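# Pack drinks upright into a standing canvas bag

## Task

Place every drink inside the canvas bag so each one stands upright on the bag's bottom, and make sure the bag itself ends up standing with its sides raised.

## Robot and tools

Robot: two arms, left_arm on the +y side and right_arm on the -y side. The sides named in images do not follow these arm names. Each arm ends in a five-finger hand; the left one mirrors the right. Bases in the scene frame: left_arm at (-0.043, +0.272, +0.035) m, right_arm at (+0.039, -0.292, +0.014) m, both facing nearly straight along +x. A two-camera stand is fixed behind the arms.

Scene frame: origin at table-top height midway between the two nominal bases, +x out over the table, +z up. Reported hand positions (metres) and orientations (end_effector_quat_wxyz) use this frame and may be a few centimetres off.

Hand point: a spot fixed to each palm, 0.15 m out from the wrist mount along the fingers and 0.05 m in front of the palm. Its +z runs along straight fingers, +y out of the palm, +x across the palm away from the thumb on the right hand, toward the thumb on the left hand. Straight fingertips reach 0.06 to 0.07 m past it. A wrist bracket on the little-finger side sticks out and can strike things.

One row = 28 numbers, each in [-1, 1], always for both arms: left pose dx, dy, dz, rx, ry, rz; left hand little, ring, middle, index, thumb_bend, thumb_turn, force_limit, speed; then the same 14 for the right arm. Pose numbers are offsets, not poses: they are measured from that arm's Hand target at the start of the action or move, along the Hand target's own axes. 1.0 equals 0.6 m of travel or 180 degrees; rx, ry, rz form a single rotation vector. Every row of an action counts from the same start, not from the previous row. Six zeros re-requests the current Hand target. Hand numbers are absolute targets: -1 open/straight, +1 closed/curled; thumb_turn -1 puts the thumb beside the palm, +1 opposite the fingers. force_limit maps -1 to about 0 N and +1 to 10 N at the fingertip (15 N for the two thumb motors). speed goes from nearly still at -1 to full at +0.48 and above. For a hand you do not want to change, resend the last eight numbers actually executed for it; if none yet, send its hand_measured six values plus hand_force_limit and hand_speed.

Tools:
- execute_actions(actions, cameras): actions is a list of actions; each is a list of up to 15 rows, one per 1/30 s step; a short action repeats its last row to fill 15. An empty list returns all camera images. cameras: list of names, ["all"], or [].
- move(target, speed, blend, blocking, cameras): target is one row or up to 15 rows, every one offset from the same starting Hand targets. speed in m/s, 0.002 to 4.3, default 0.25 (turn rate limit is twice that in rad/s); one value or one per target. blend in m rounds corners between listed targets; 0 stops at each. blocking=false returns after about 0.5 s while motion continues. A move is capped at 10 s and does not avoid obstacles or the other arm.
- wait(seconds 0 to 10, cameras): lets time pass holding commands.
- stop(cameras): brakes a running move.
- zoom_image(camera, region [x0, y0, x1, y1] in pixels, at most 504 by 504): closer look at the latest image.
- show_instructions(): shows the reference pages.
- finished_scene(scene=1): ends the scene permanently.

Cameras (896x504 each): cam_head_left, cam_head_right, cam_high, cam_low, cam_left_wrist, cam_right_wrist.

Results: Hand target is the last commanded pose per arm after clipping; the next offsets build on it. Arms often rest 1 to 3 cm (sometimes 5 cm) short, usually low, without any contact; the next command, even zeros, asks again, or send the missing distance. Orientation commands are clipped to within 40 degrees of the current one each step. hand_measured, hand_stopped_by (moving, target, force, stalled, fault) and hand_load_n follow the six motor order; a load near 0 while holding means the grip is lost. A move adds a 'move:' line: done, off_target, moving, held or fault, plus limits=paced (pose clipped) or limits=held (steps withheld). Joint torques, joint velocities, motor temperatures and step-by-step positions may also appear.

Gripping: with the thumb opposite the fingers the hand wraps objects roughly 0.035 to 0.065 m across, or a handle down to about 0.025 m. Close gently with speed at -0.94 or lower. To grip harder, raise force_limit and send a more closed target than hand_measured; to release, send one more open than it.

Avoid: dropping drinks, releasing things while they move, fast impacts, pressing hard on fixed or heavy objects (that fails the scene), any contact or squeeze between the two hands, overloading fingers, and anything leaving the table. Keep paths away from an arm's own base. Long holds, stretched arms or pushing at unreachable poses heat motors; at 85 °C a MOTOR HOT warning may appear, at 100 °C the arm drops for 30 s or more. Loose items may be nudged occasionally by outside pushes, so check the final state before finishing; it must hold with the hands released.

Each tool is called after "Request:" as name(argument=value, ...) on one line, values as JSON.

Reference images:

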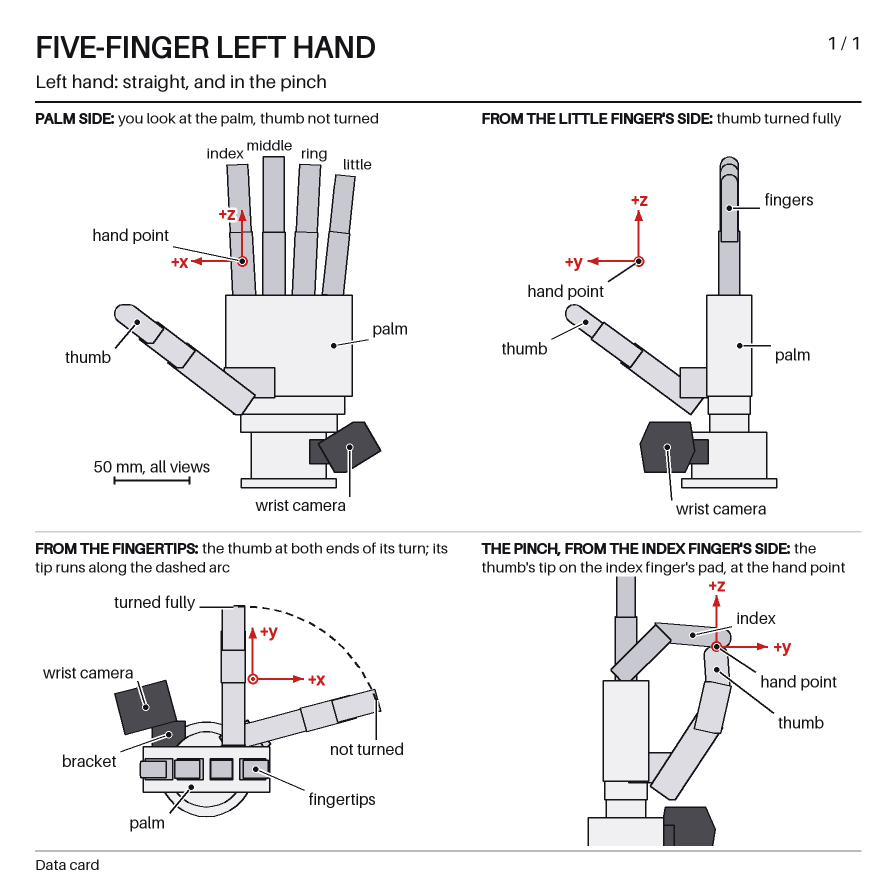

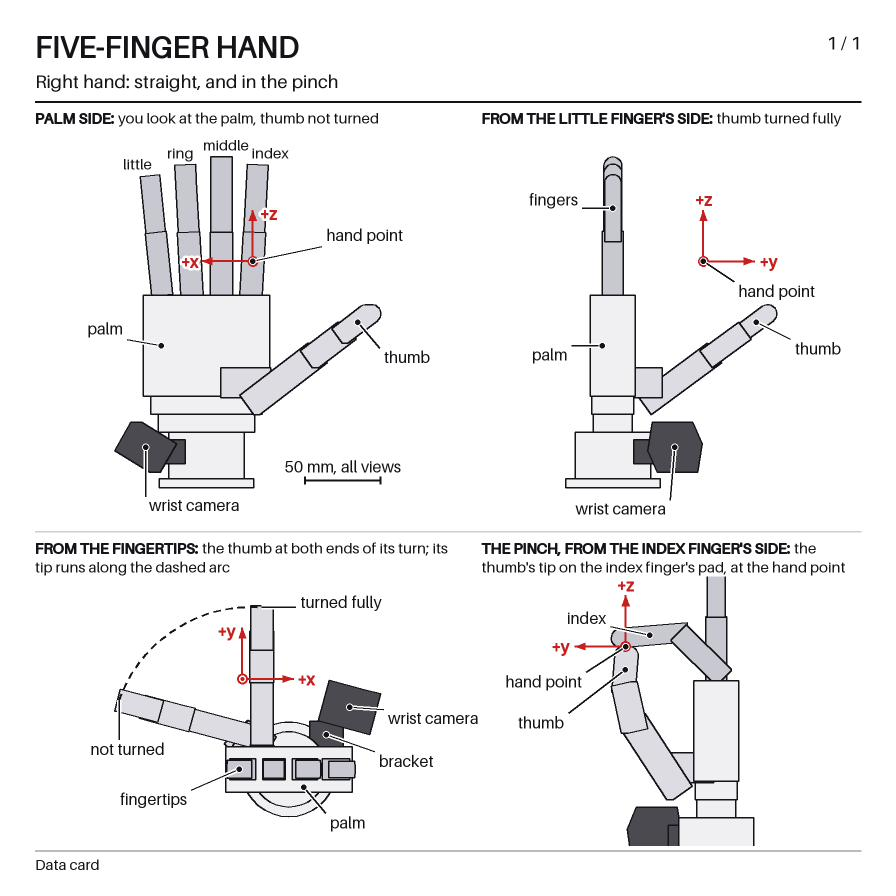

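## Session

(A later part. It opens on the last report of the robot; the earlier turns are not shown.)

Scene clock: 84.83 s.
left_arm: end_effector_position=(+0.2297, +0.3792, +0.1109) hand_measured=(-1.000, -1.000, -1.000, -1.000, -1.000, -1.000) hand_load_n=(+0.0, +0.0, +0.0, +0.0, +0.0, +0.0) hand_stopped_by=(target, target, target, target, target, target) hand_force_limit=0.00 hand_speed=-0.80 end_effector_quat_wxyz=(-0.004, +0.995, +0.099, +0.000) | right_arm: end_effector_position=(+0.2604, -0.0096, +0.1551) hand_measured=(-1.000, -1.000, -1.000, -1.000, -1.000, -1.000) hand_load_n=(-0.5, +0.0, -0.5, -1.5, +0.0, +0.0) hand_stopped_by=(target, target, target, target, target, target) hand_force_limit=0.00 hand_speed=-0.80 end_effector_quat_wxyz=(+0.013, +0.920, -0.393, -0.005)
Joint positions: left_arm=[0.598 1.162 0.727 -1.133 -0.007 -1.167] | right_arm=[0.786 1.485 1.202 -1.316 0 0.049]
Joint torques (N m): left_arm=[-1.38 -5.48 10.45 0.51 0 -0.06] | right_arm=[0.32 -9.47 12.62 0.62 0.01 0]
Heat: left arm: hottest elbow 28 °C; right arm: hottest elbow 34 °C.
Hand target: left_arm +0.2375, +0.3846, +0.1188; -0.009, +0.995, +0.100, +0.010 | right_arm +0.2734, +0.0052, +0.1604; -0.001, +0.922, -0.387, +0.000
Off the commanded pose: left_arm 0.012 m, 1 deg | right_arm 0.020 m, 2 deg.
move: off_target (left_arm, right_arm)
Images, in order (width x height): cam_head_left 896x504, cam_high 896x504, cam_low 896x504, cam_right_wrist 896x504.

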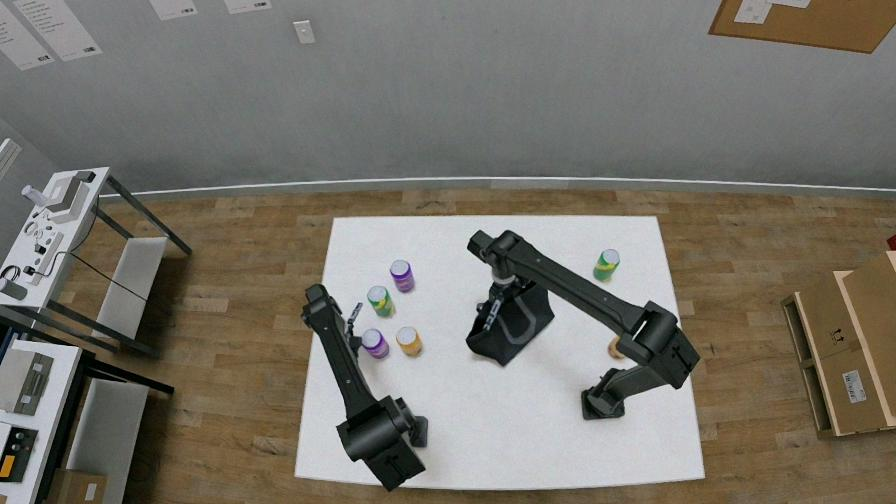

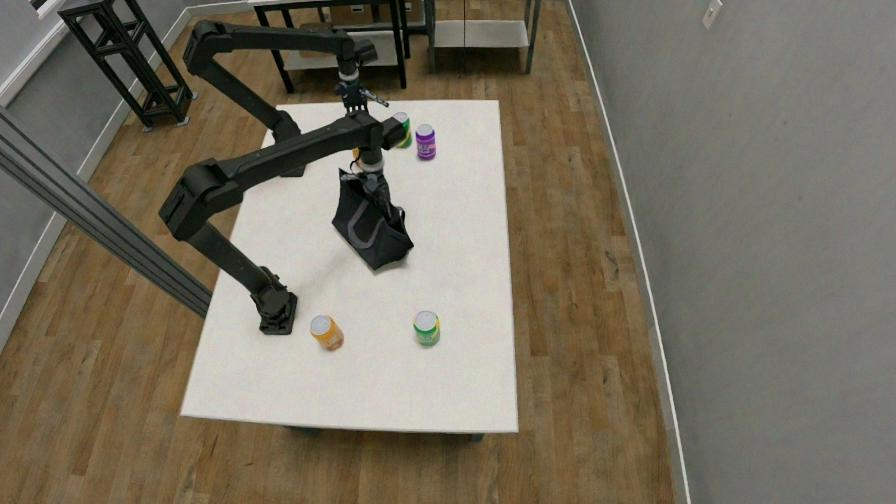

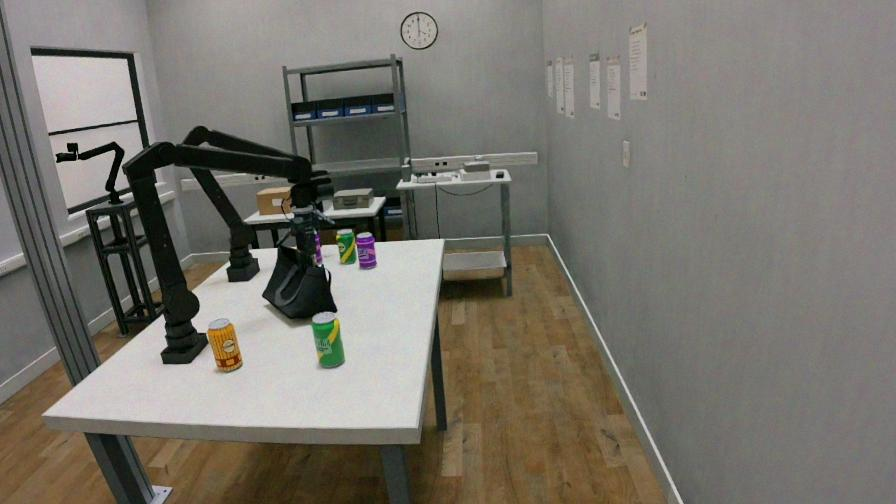

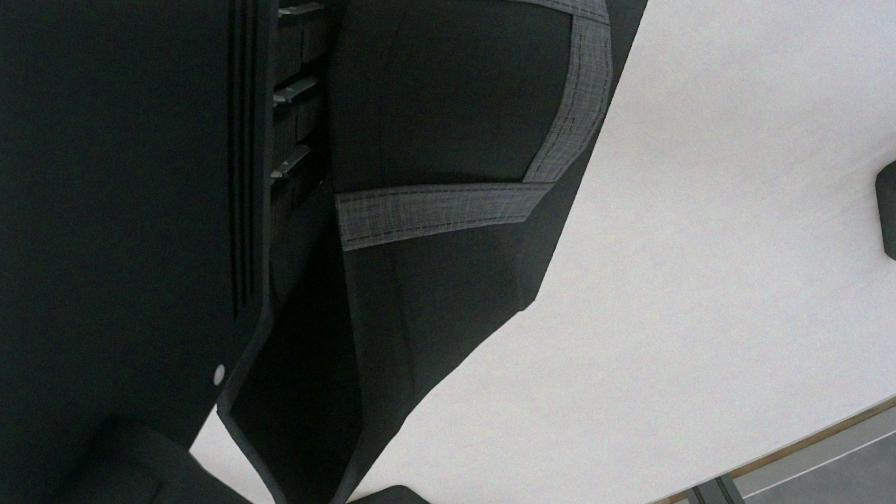

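Request:
move(target=[0,0,0,0,0,0,-1,-1,-1,-1,-1,-1,0,-0.8,0,0.0833,0,0,0,0,-1,-1,-1,-1,-1,-1,0,-0.8], speed=0.1, cameras=["cam_right_wrist","cam_high","cam_low","cam_head_left"])

Request:
zoom_image(camera="cam_high", region=[310, 150, 420, 280])

Request:
zoom_image(camera="cam_low", region=[240, 200, 340, 330])

Request:
zoom_image(camera="cam_head_left", region=[465, 260, 565, 370])

Scene clock: 90.73 s.
left_arm: end_effector_position=(+0.2297, +0.3792, +0.1109) hand_measured=(-1.000, -1.000, -1.000, -1.000, -1.000, -1.000) hand_load_n=(+0.0, +0.0, +0.0, +0.0, +0.0, +0.0) hand_stopped_by=(target, target, target, target, target, target) hand_force_limit=0.00 hand_speed=-0.80 end_effector_quat_wxyz=(-0.004, +0.995, +0.099, +0.000) | right_arm: end_effector_position=(+0.2381, -0.0332, +0.1570) hand_measured=(-1.000, -1.000, -1.000, -1.000, -1.000, -1.000) hand_load_n=(+0.0, +0.0, +0.0, +0.0, +0.0, +0.0) hand_stopped_by=(target, target, target, target, target, target) hand_force_limit=0.00 hand_speed=-0.80 end_effector_quat_wxyz=(+0.011, +0.920, -0.393, -0.004)
Joint positions: left_arm=[0.598 1.162 0.727 -1.133 -0.007 -1.167] | right_arm=[0.786 1.397 1.117 -1.314 0 0.049]
Joint torques (N m): left_arm=[-1.32 -5.48 10.44 0.51 -0.01 -0.05] | right_arm=[0.67 -10.52 8.58 0.72 0.02 0]
Heat: left arm: hottest elbow 28 °C; right arm: hottest elbow 35 °C.
Hand target: left_arm +0.2375, +0.3846, +0.1188; -0.009, +0.995, +0.100, +0.010 | right_arm +0.2377, -0.0298, +0.1604; -0.001, +0.922, -0.387, -0.001
Off the commanded pose: left_arm 0.012 m, 1 deg | right_arm 0.005 m, 2 deg.
move: off_target (left_arm)
Images, in order (width x height): cam_head_left 896x504, cam_high 896x504, cam_low 896x504, cam_right_wrist 896x504.

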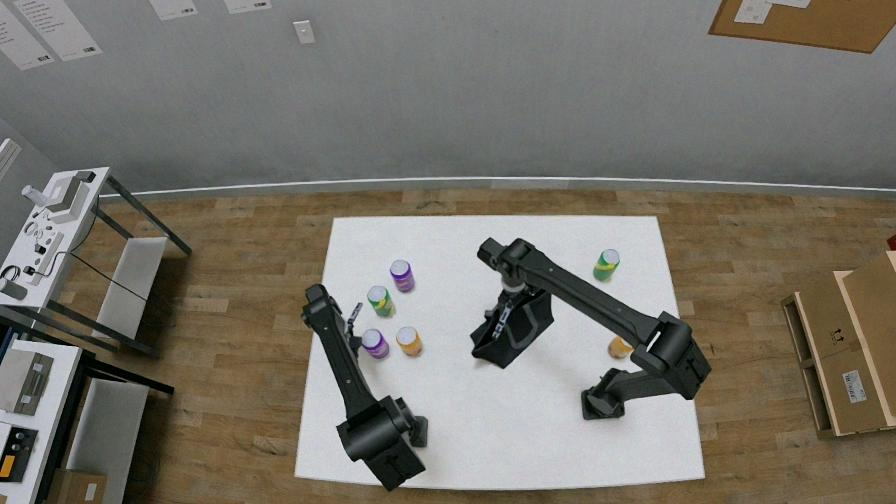

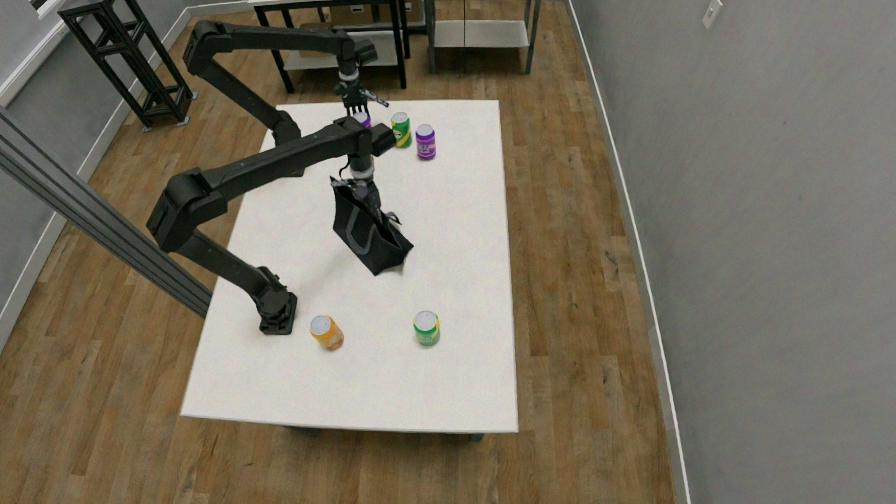

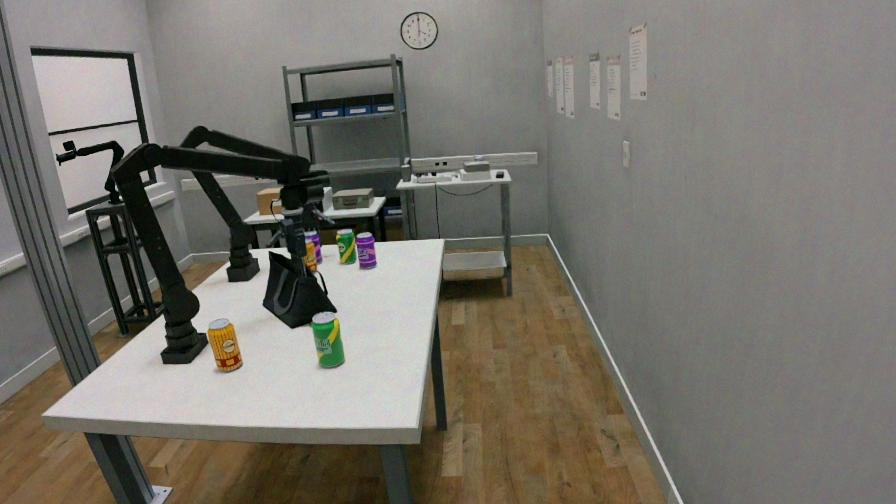

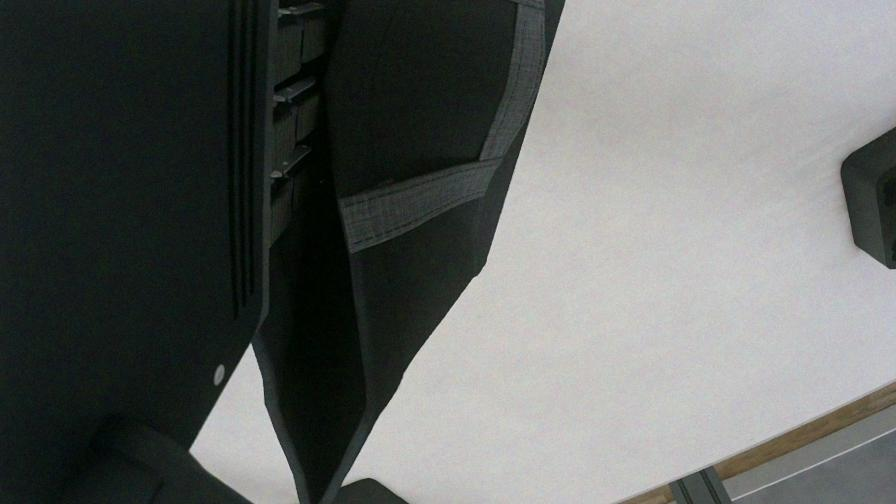

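Scaled by 3.877.

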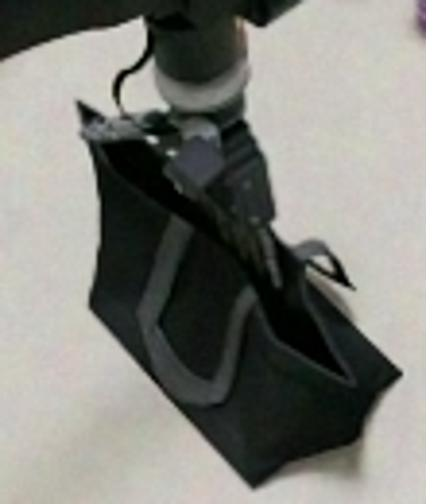

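Scaled by 3.877.

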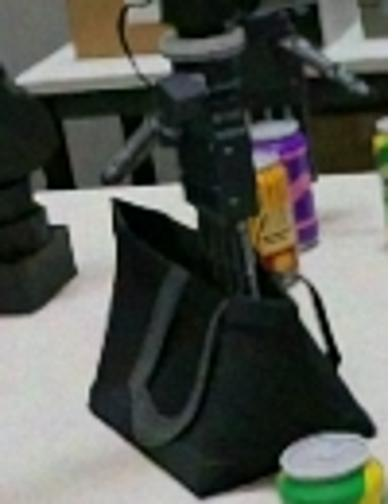

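Scaled by 4.582.

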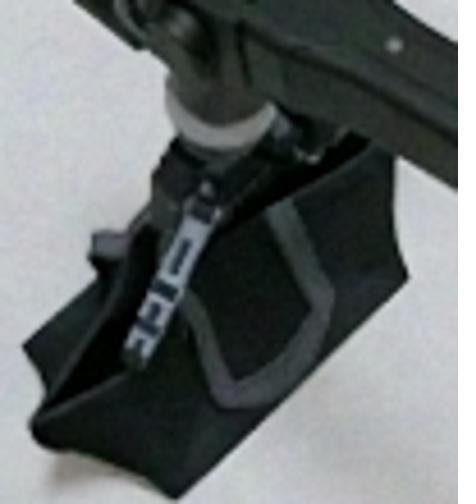

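Request:
move(target=[0,0,0,0,0,0,-1,-1,-1,-1,-1,-1,0,-0.8,0,0.0833,0,0,0,0,-1,-1,-1,-1,-1,-1,0,-0.8], speed=0.1, cameras=["cam_right_wrist","cam_high","cam_low","cam_head_left"])

Request:
zoom_image(camera="cam_high", region=[310, 150, 420, 280])

Request:
zoom_image(camera="cam_head_left", region=[465, 260, 565, 370])

Scene clock: 92.40 s.
left_arm: end_effector_position=(+0.2297, +0.3792, +0.1109) hand_measured=(-1.000, -1.000, -1.000, -1.000, -1.000, -1.000) hand_load_n=(+0.0, +0.0, +0.0, +0.0, +0.0, +0.0) hand_stopped_by=(target, target, target, target, target, target) hand_force_limit=0.00 hand_speed=-0.80 end_effector_quat_wxyz=(-0.004, +0.995, +0.099, +0.000) | right_arm: end_effector_position=(+0.2064, -0.0666, +0.1574) hand_measured=(-1.000, -1.000, -1.000, -1.000, -1.000, -1.000) hand_load_n=(+0.0, +0.5, +0.0, +0.0, +0.0, +0.0) hand_stopped_by=(target, target, target, target, target, target) hand_force_limit=0.00 hand_speed=-0.80 end_effector_quat_wxyz=(+0.003, +0.920, -0.393, -0.002)
Joint positions: left_arm=[0.598 1.162 0.727 -1.133 -0.007 -1.167] | right_arm=[0.786 1.263 0.995 -1.31 0 0.049]
Joint torques (N m): left_arm=[-1.38 -5.48 10.47 0.5 0 -0.05] | right_arm=[1.9 -8.18 8.79 0.24 0.09 0.07]
Heat: left arm: hottest elbow 28 °C; right arm: hottest elbow 35 °C.
Hand target: left_arm +0.2375, +0.3846, +0.1188; -0.009, +0.995, +0.100, +0.010 | right_arm +0.2021, -0.0648, +0.1603; -0.001, +0.922, -0.387, +0.000
Off the commanded pose: left_arm 0.012 m, 1 deg | right_arm 0.006 m, 1 deg.
move: off_target (left_arm)
Images, in order (width x height): cam_head_left 896x504, cam_high 896x504, cam_low 896x504, cam_right_wrist 896x504.

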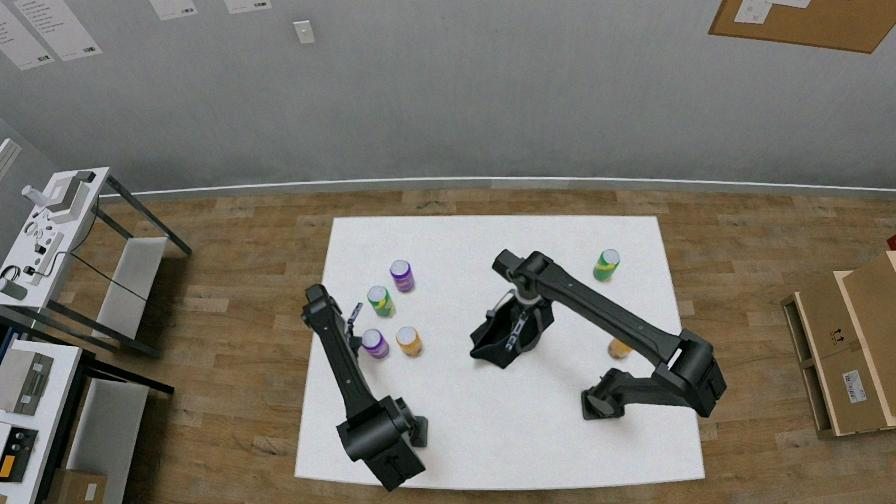

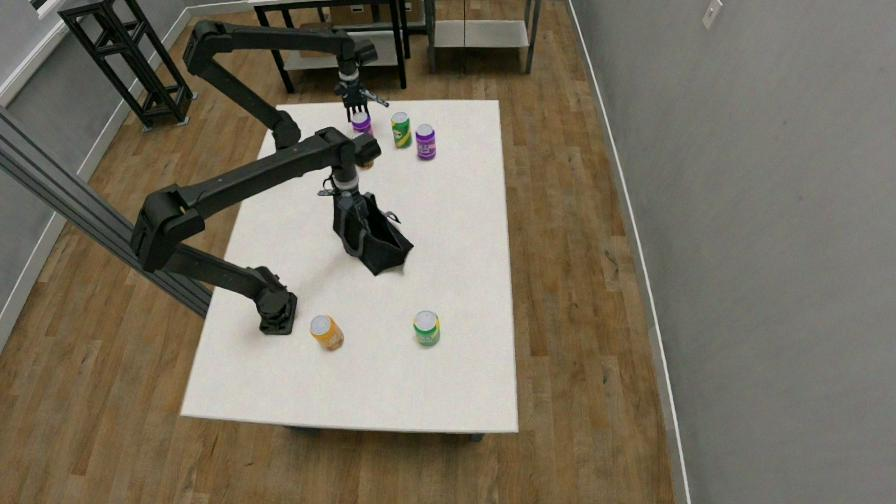

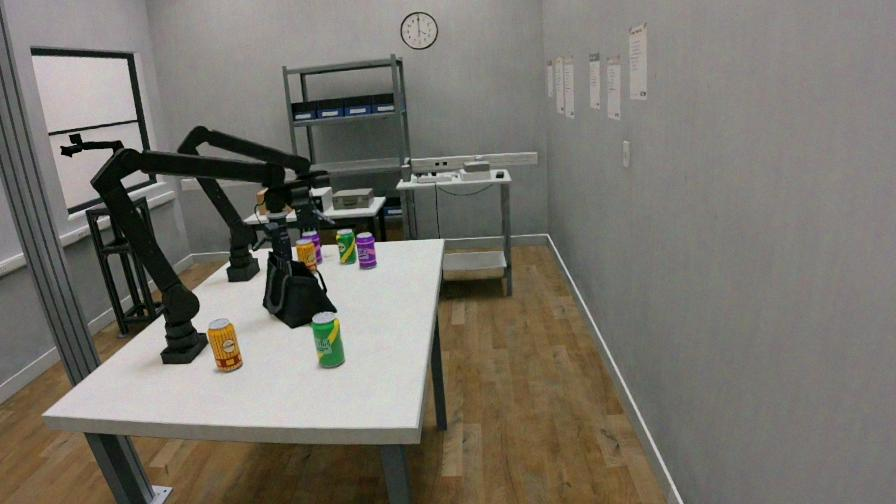

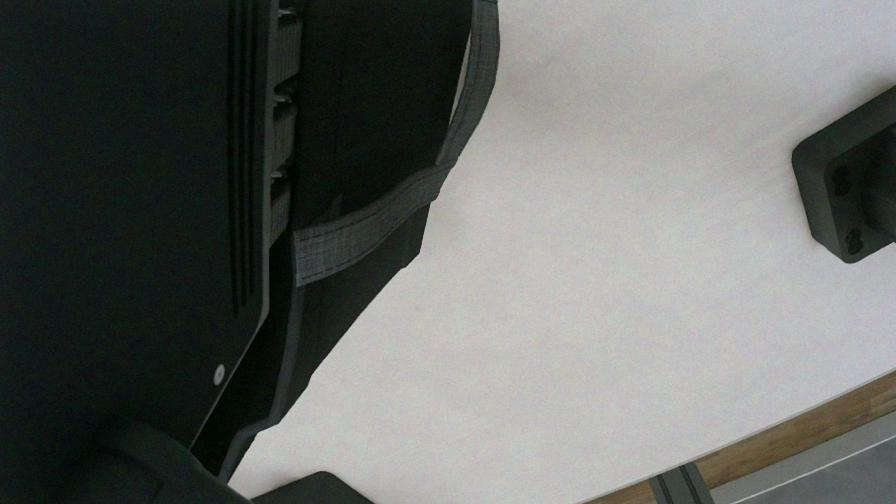

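Scaled by 3.877.

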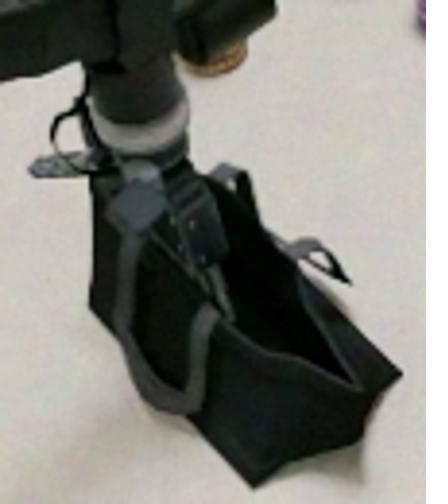

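Scaled by 4.582.

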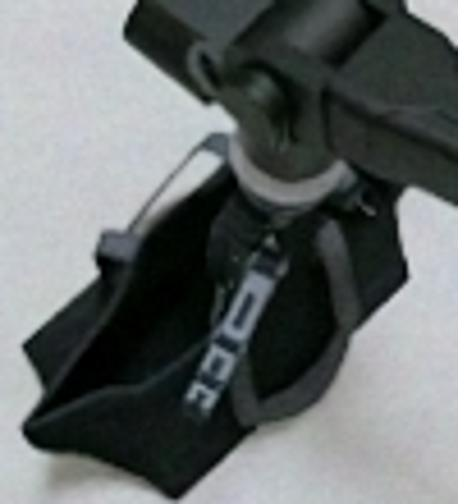

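Request:
move(target=[0,0,0,0,0,0,-1,-1,-1,-1,-1,-1,0,-0.8,0,0.06,0,0,0,0,-1,-1,-1,-1,-1,-1,0,-0.8], speed=0.1, cameras=["cam_right_wrist","cam_high","cam_low","cam_head_left"])

Request:
zoom_image(camera="cam_high", region=[310, 150, 420, 280])

Request:
zoom_image(camera="cam_head_left", region=[465, 260, 565, 370])

Scene clock: 94.07 s.
left_arm: end_effector_position=(+0.2297, +0.3792, +0.1109) hand_measured=(-1.000, -1.000, -1.000, -1.000, -1.000, -1.000) hand_load_n=(+0.0, +0.0, +0.0, +0.0, +0.0, +0.0) hand_stopped_by=(target, target, target, target, target, target) hand_force_limit=0.00 hand_speed=-0.80 end_effector_quat_wxyz=(-0.004, +0.995, +0.099, +0.000) | right_arm: end_effector_position=(+0.1840, -0.0884, +0.1579) hand_measured=(-1.000, -1.000, -1.000, -1.000, -1.000, -1.000) hand_load_n=(+0.0, +0.0, +0.0, +0.0, +0.0, +0.0) hand_stopped_by=(target, target, target, target, target, target) hand_force_limit=0.00 hand_speed=-0.80 end_effector_quat_wxyz=(-0.005, +0.921, -0.390, +0.001)
Joint positions: left_arm=[0.598 1.162 0.727 -1.133 -0.007 -1.167] | right_arm=[0.791 1.162 0.917 -1.316 -0.001 0.049]
Joint torques (N m): left_arm=[-1.44 -5.48 10.45 0.51 -0.01 -0.05] | right_arm=[2.02 -6.65 8.64 -0.32 0.09 0.11]
Heat: left arm: hottest elbow 28 °C; right arm: hottest elbow 34 °C.
Hand target: left_arm +0.2375, +0.3846, +0.1188; -0.009, +0.995, +0.100, +0.010 | right_arm +0.1763, -0.0901, +0.1603; -0.001, +0.922, -0.387, +0.000
Off the commanded pose: left_arm 0.012 m, 1 deg | right_arm 0.008 m, 1 deg.
move: off_target (left_arm)
Images, in order (width x height): cam_head_left 896x504, cam_high 896x504, cam_low 896x504, cam_right_wrist 896x504.

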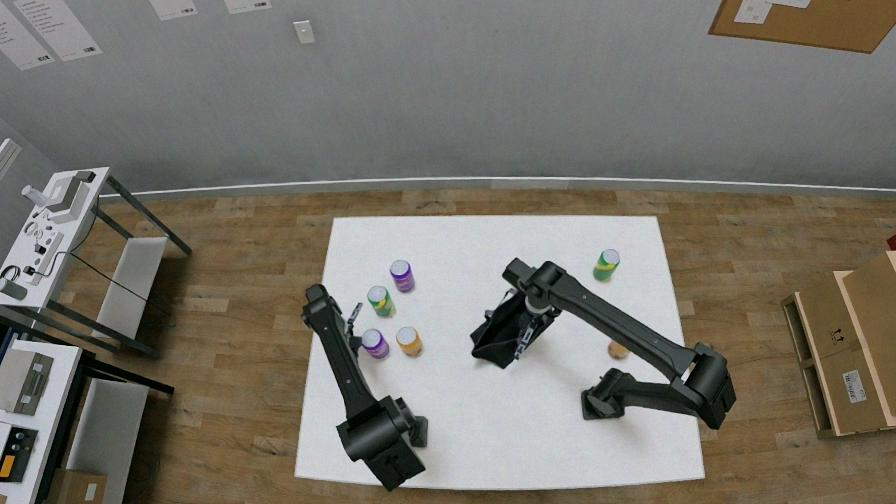

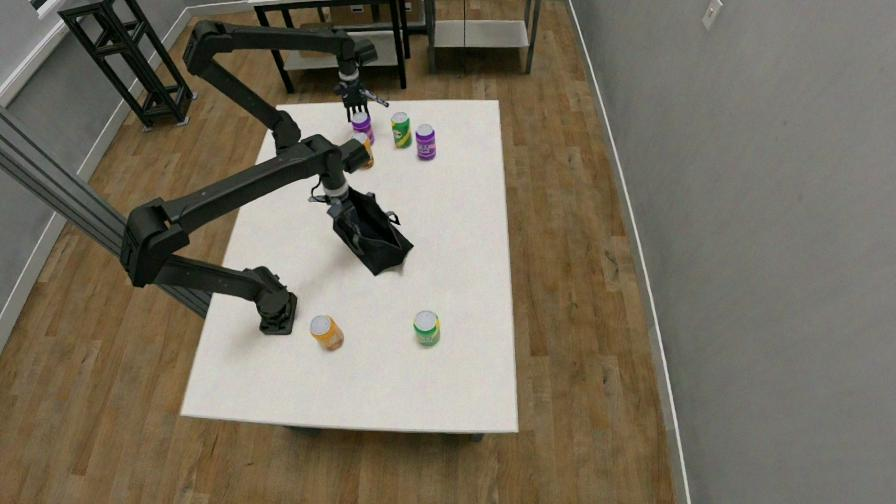

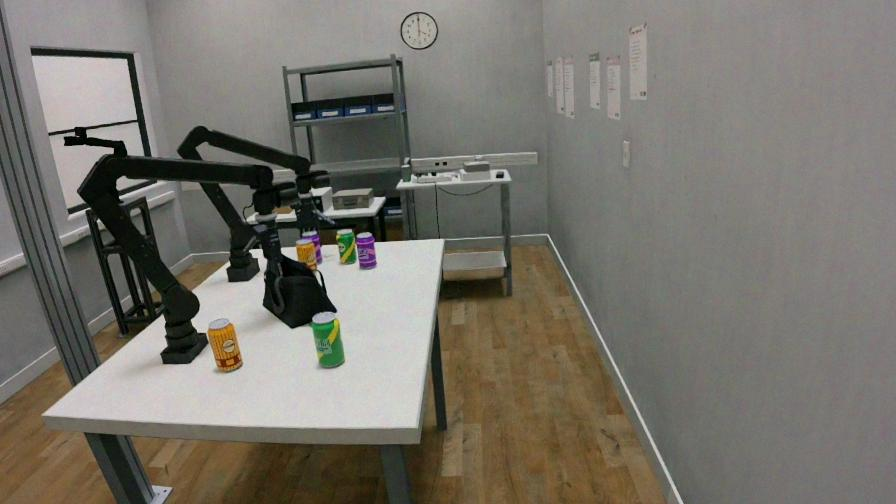

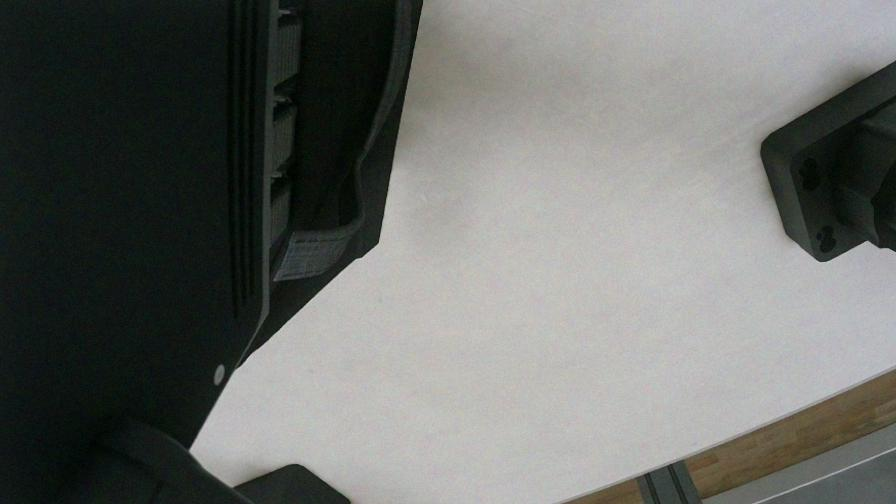

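Scaled by 3.877.

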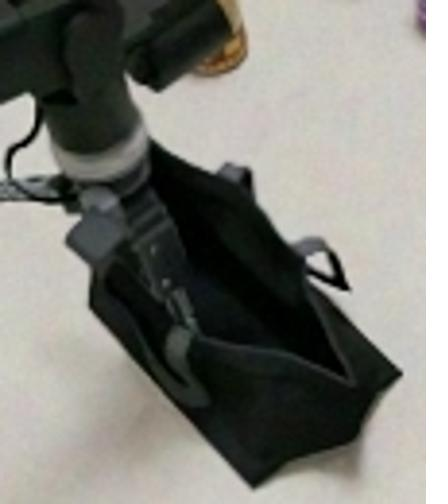

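Scaled by 4.582.

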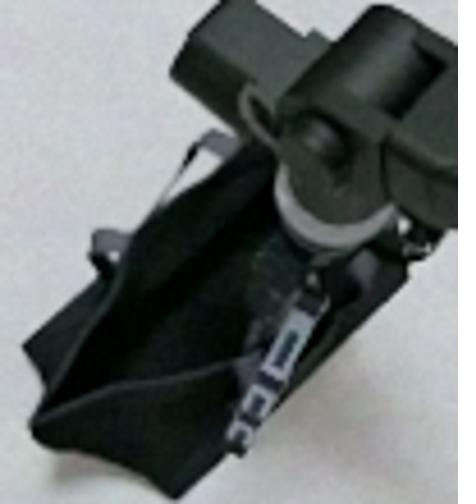

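Request:
move(target=[[0,0,0,0,0,0,-1,-1,-1,-1,-1,-1,0,-0.8,0,-0.06,0,0,0,0,-1,-1,-1,-1,-1,-1,0,-0.8],[0,0,0,0,0,0,-1,-1,-1,-1,-1,-1,0,-0.8,0,-0.06,-0.24,0,0,0,-1,-1,-1,-1,-1,-1,0,-0.8]], speed=0.15, blend=0.01, cameras=["cam_right_wrist","cam_high","cam_low","cam_head_left"])

Request:
zoom_image(camera="cam_high", region=[310, 150, 420, 280])

Request:
zoom_image(camera="cam_head_left", region=[465, 260, 565, 370])

Scene clock: 96.63 s.
left_arm: end_effector_position=(+0.2297, +0.3792, +0.1109) hand_measured=(-1.000, -1.000, -1.000, -1.000, -1.000, -1.000) hand_load_n=(+0.0, +0.0, -0.5, +0.0, +0.0, +0.0) hand_stopped_by=(target, target, target, target, target, target) hand_force_limit=0.00 hand_speed=-0.80 end_effector_quat_wxyz=(-0.004, +0.995, +0.099, +0.000) | right_arm: end_effector_position=(+0.1987, -0.0725, +0.2849) hand_measured=(-1.000, -1.000, -1.000, -1.000, -1.000, -1.000) hand_load_n=(+0.0, +0.0, +0.0, +0.0, +0.0, +0.0) hand_stopped_by=(target, target, target, target, target, target) hand_force_limit=0.00 hand_speed=-0.80 end_effector_quat_wxyz=(+0.015, +0.921, -0.390, -0.006)
Joint positions: left_arm=[0.598 1.162 0.727 -1.133 -0.007 -1.167] | right_arm=[0.791 1.223 1.293 -1.675 -0.001 0.049]
Joint velocities: left_arm=[-0.044 0.015 -0.012 -0.002 -0.022 0.037] | right_arm=[within noise]
Joint torques (N m): left_arm=[-1.38 -5.48 10.47 0.53 0 -0.05] | right_arm=[1.14 -7.53 13.42 0.06 0.05 0.05]
Heat: left arm: hottest elbow 28 °C; right arm: hottest elbow 35 °C.
Hand target: left_arm +0.2375, +0.3846, +0.1188; -0.009, +0.995, +0.100, +0.010 | right_arm +0.2021, -0.0651, +0.3043; -0.001, +0.922, -0.387, +0.000
Off the commanded pose: left_arm 0.012 m, 1 deg | right_arm 0.021 m, 2 deg.
joint sent to its limit (right arm) — joint 4 (wrist pitch), lower limit. The joint targets still meet the commanded pose.
move: off_target (left_arm, right_arm)
Images, in order (width x height): cam_head_left 896x504, cam_high 896x504, cam_low 896x504, cam_right_wrist 896x504.

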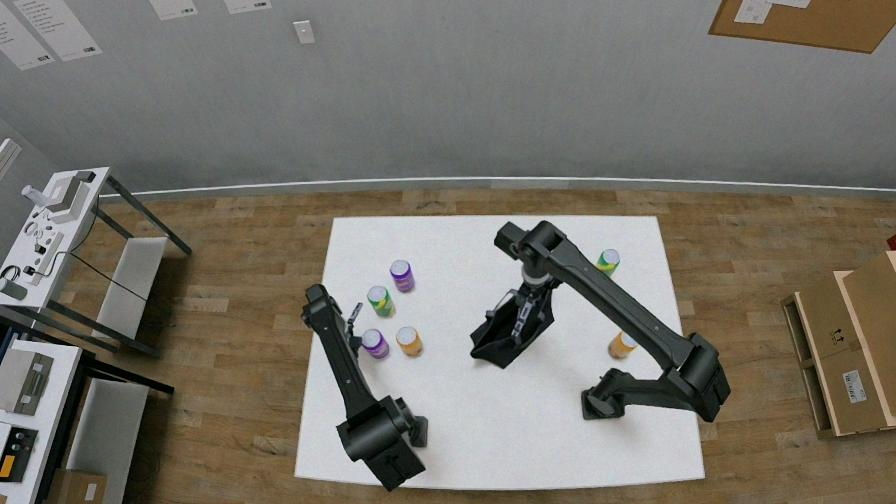

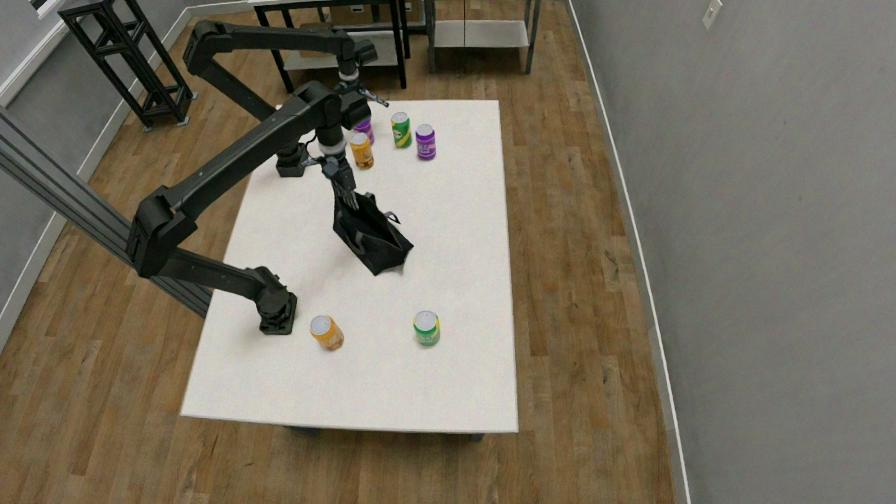

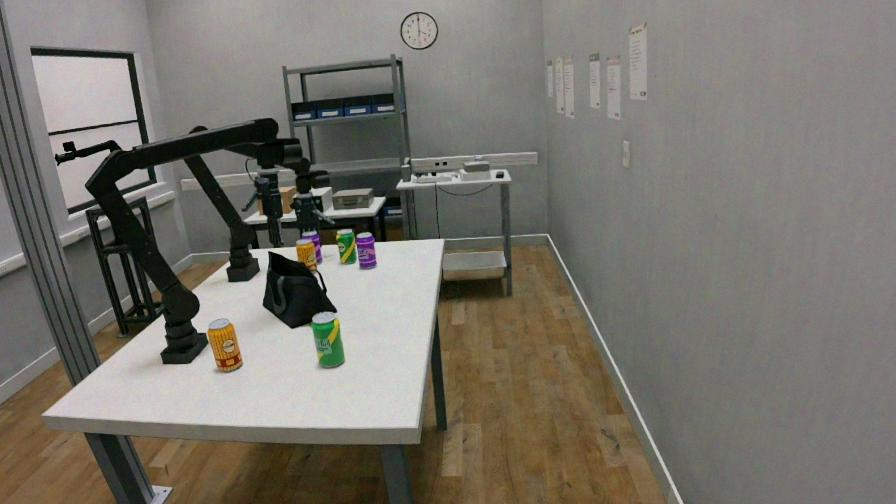

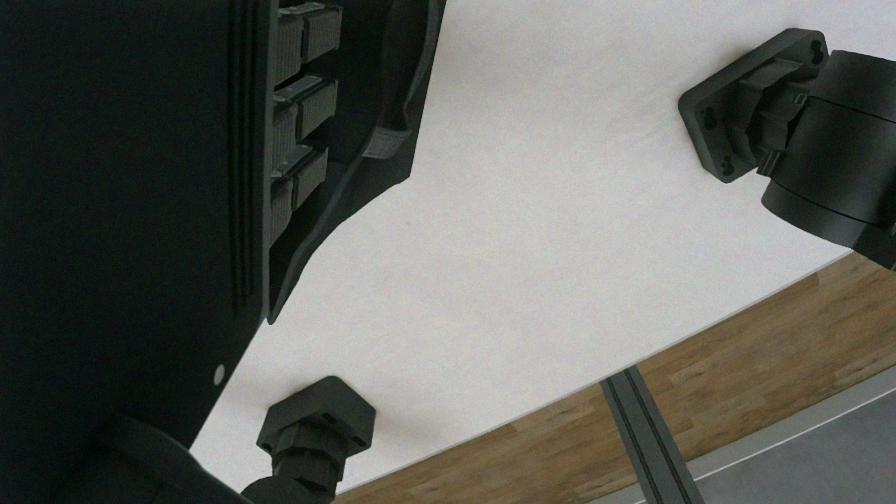

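Scaled by 3.877.

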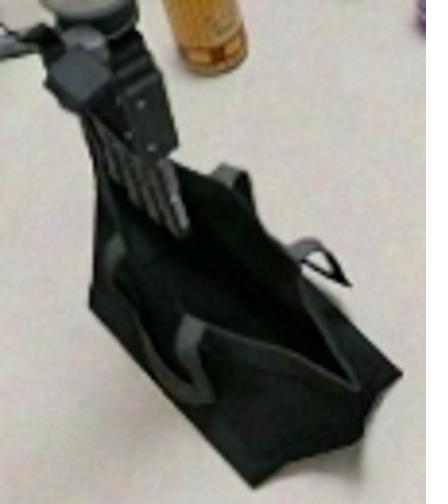

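Scaled by 4.582.

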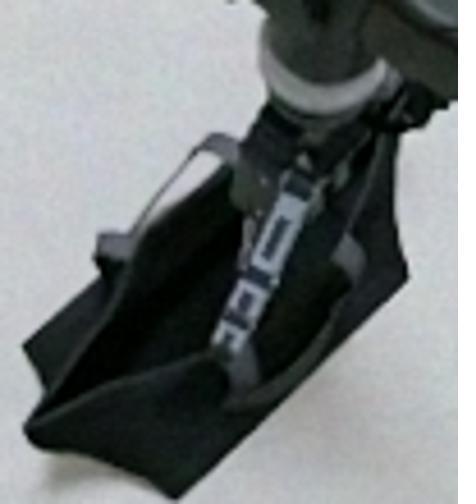

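Request:
move(target=[[0,0,0,0,0,0,-1,-1,-1,-1,-1,-1,0,-0.8,0.069,0.0607,-0.0267,0,0,0,-1,-1,-1,-1,-1,-1,0,-0.8],[-0.0217,0,0.0517,0,0,0,-1,-1,-1,-1,-1,-1,0,-0.8,0.3873,0.3188,0.0572,0,0,0.3856,-1,-1,-1,-1,-1,-1,0,-0.8]], speed=0.2, blend=0.02, cameras=["all"])

Scene clock: 104.67 s.
left_arm: end_effector_position=(+0.2255, +0.3797, +0.0910) hand_measured=(-1.000, -1.000, -1.000, -1.000, -1.000, -1.000) hand_load_n=(+0.0, +0.0, +0.0, +0.0, -0.5, +0.0) hand_stopped_by=(target, target, target, target, target, target) hand_force_limit=0.00 hand_speed=-0.80 end_effector_quat_wxyz=(-0.010, +0.995, +0.100, +0.011) | right_arm: end_effector_position=(+0.2228, -0.3590, +0.2695) hand_measured=(-1.000, -1.000, -1.000, -1.000, -1.000, -1.000) hand_load_n=(+0.0, +0.0, +0.0, +0.0, +0.0, +0.0) hand_stopped_by=(target, target, target, target, target, target) hand_force_limit=0.00 hand_speed=-0.80 end_effector_quat_wxyz=(-0.003, -0.543, +0.840, +0.006)
Joint positions: left_arm=[0.608 1.162 0.669 -1.049 -0.007 -1.158] | right_arm=[-0.51 1.014 1.104 -1.675 -0.001 -0.061]
Joint torques (N m): left_arm=[-0.67 -4.25 8.18 1.02 0.02 0.03] | right_arm=[-0.85 -3.25 9.78 0.92 0.06 0.03]
Heat: left arm: hottest elbow 28 °C; right arm: hottest elbow 35 °C.
Hand target: left_arm +0.2254, +0.3827, +0.0876; -0.009, +0.995, +0.099, +0.010 | right_arm +0.2282, -0.3648, +0.2694; +0.000, -0.537, +0.843, +0.001
Off the commanded pose: left_arm 0.005 m, 0 deg | right_arm 0.008 m, 1 deg.
move: done

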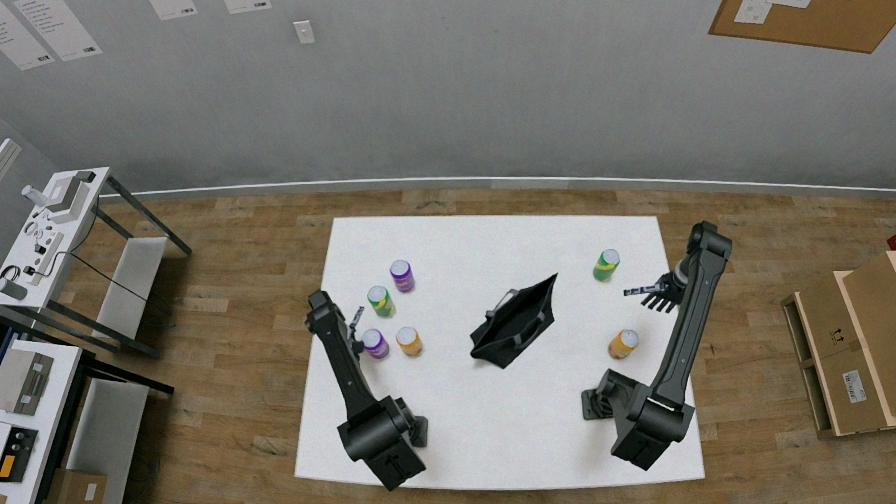

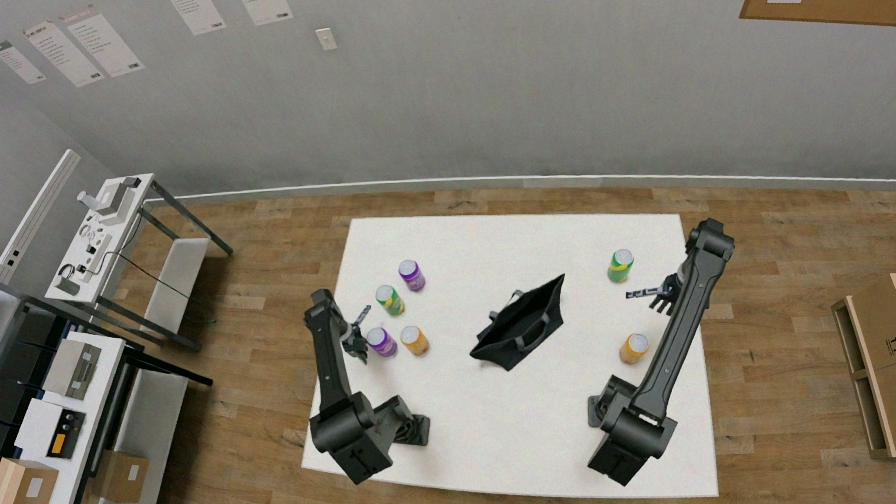

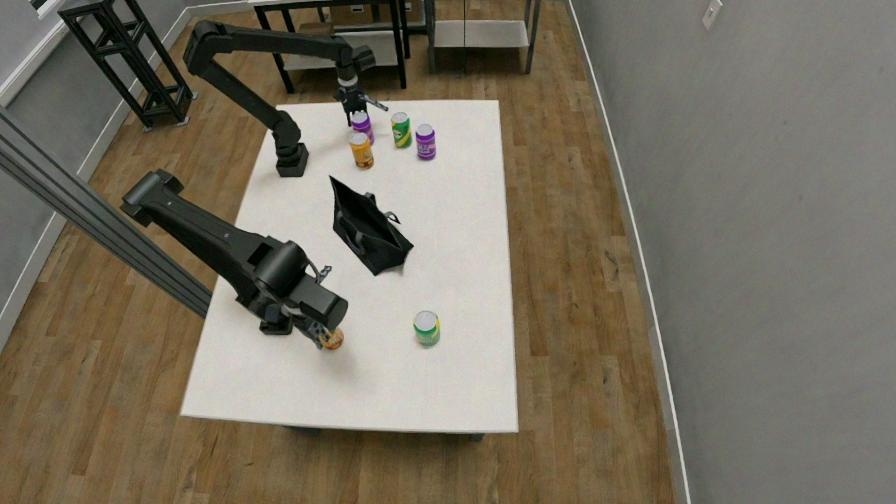

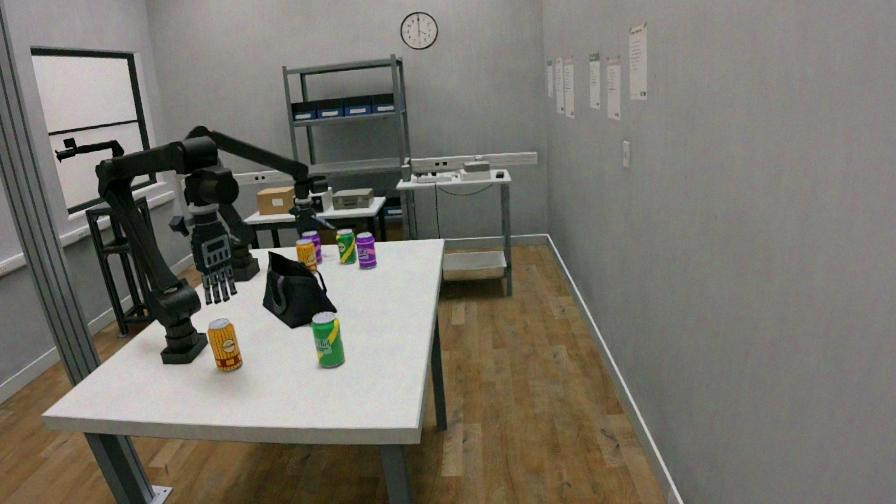

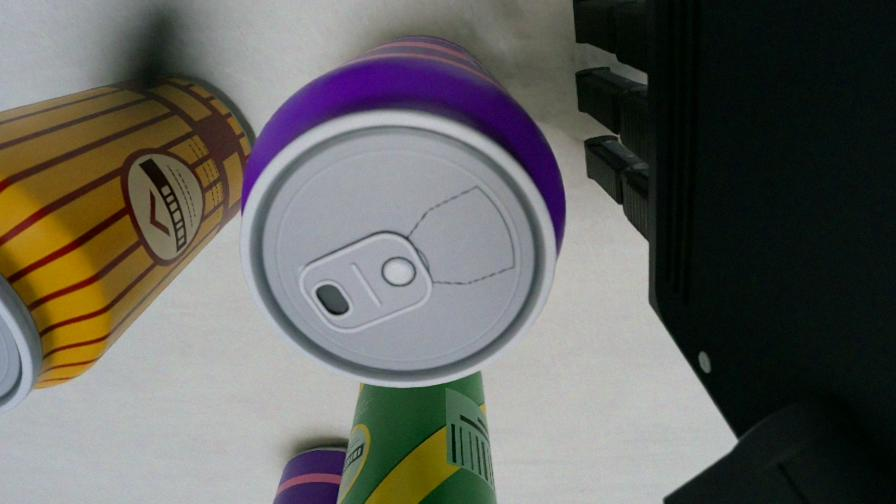

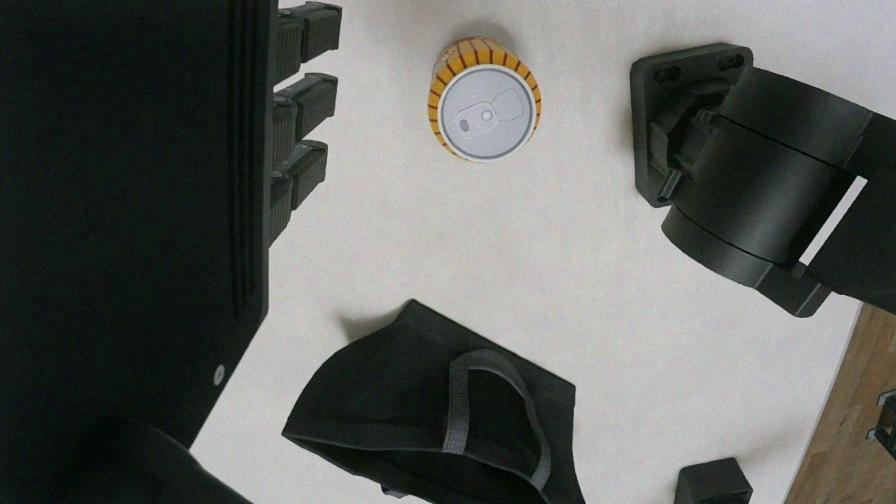

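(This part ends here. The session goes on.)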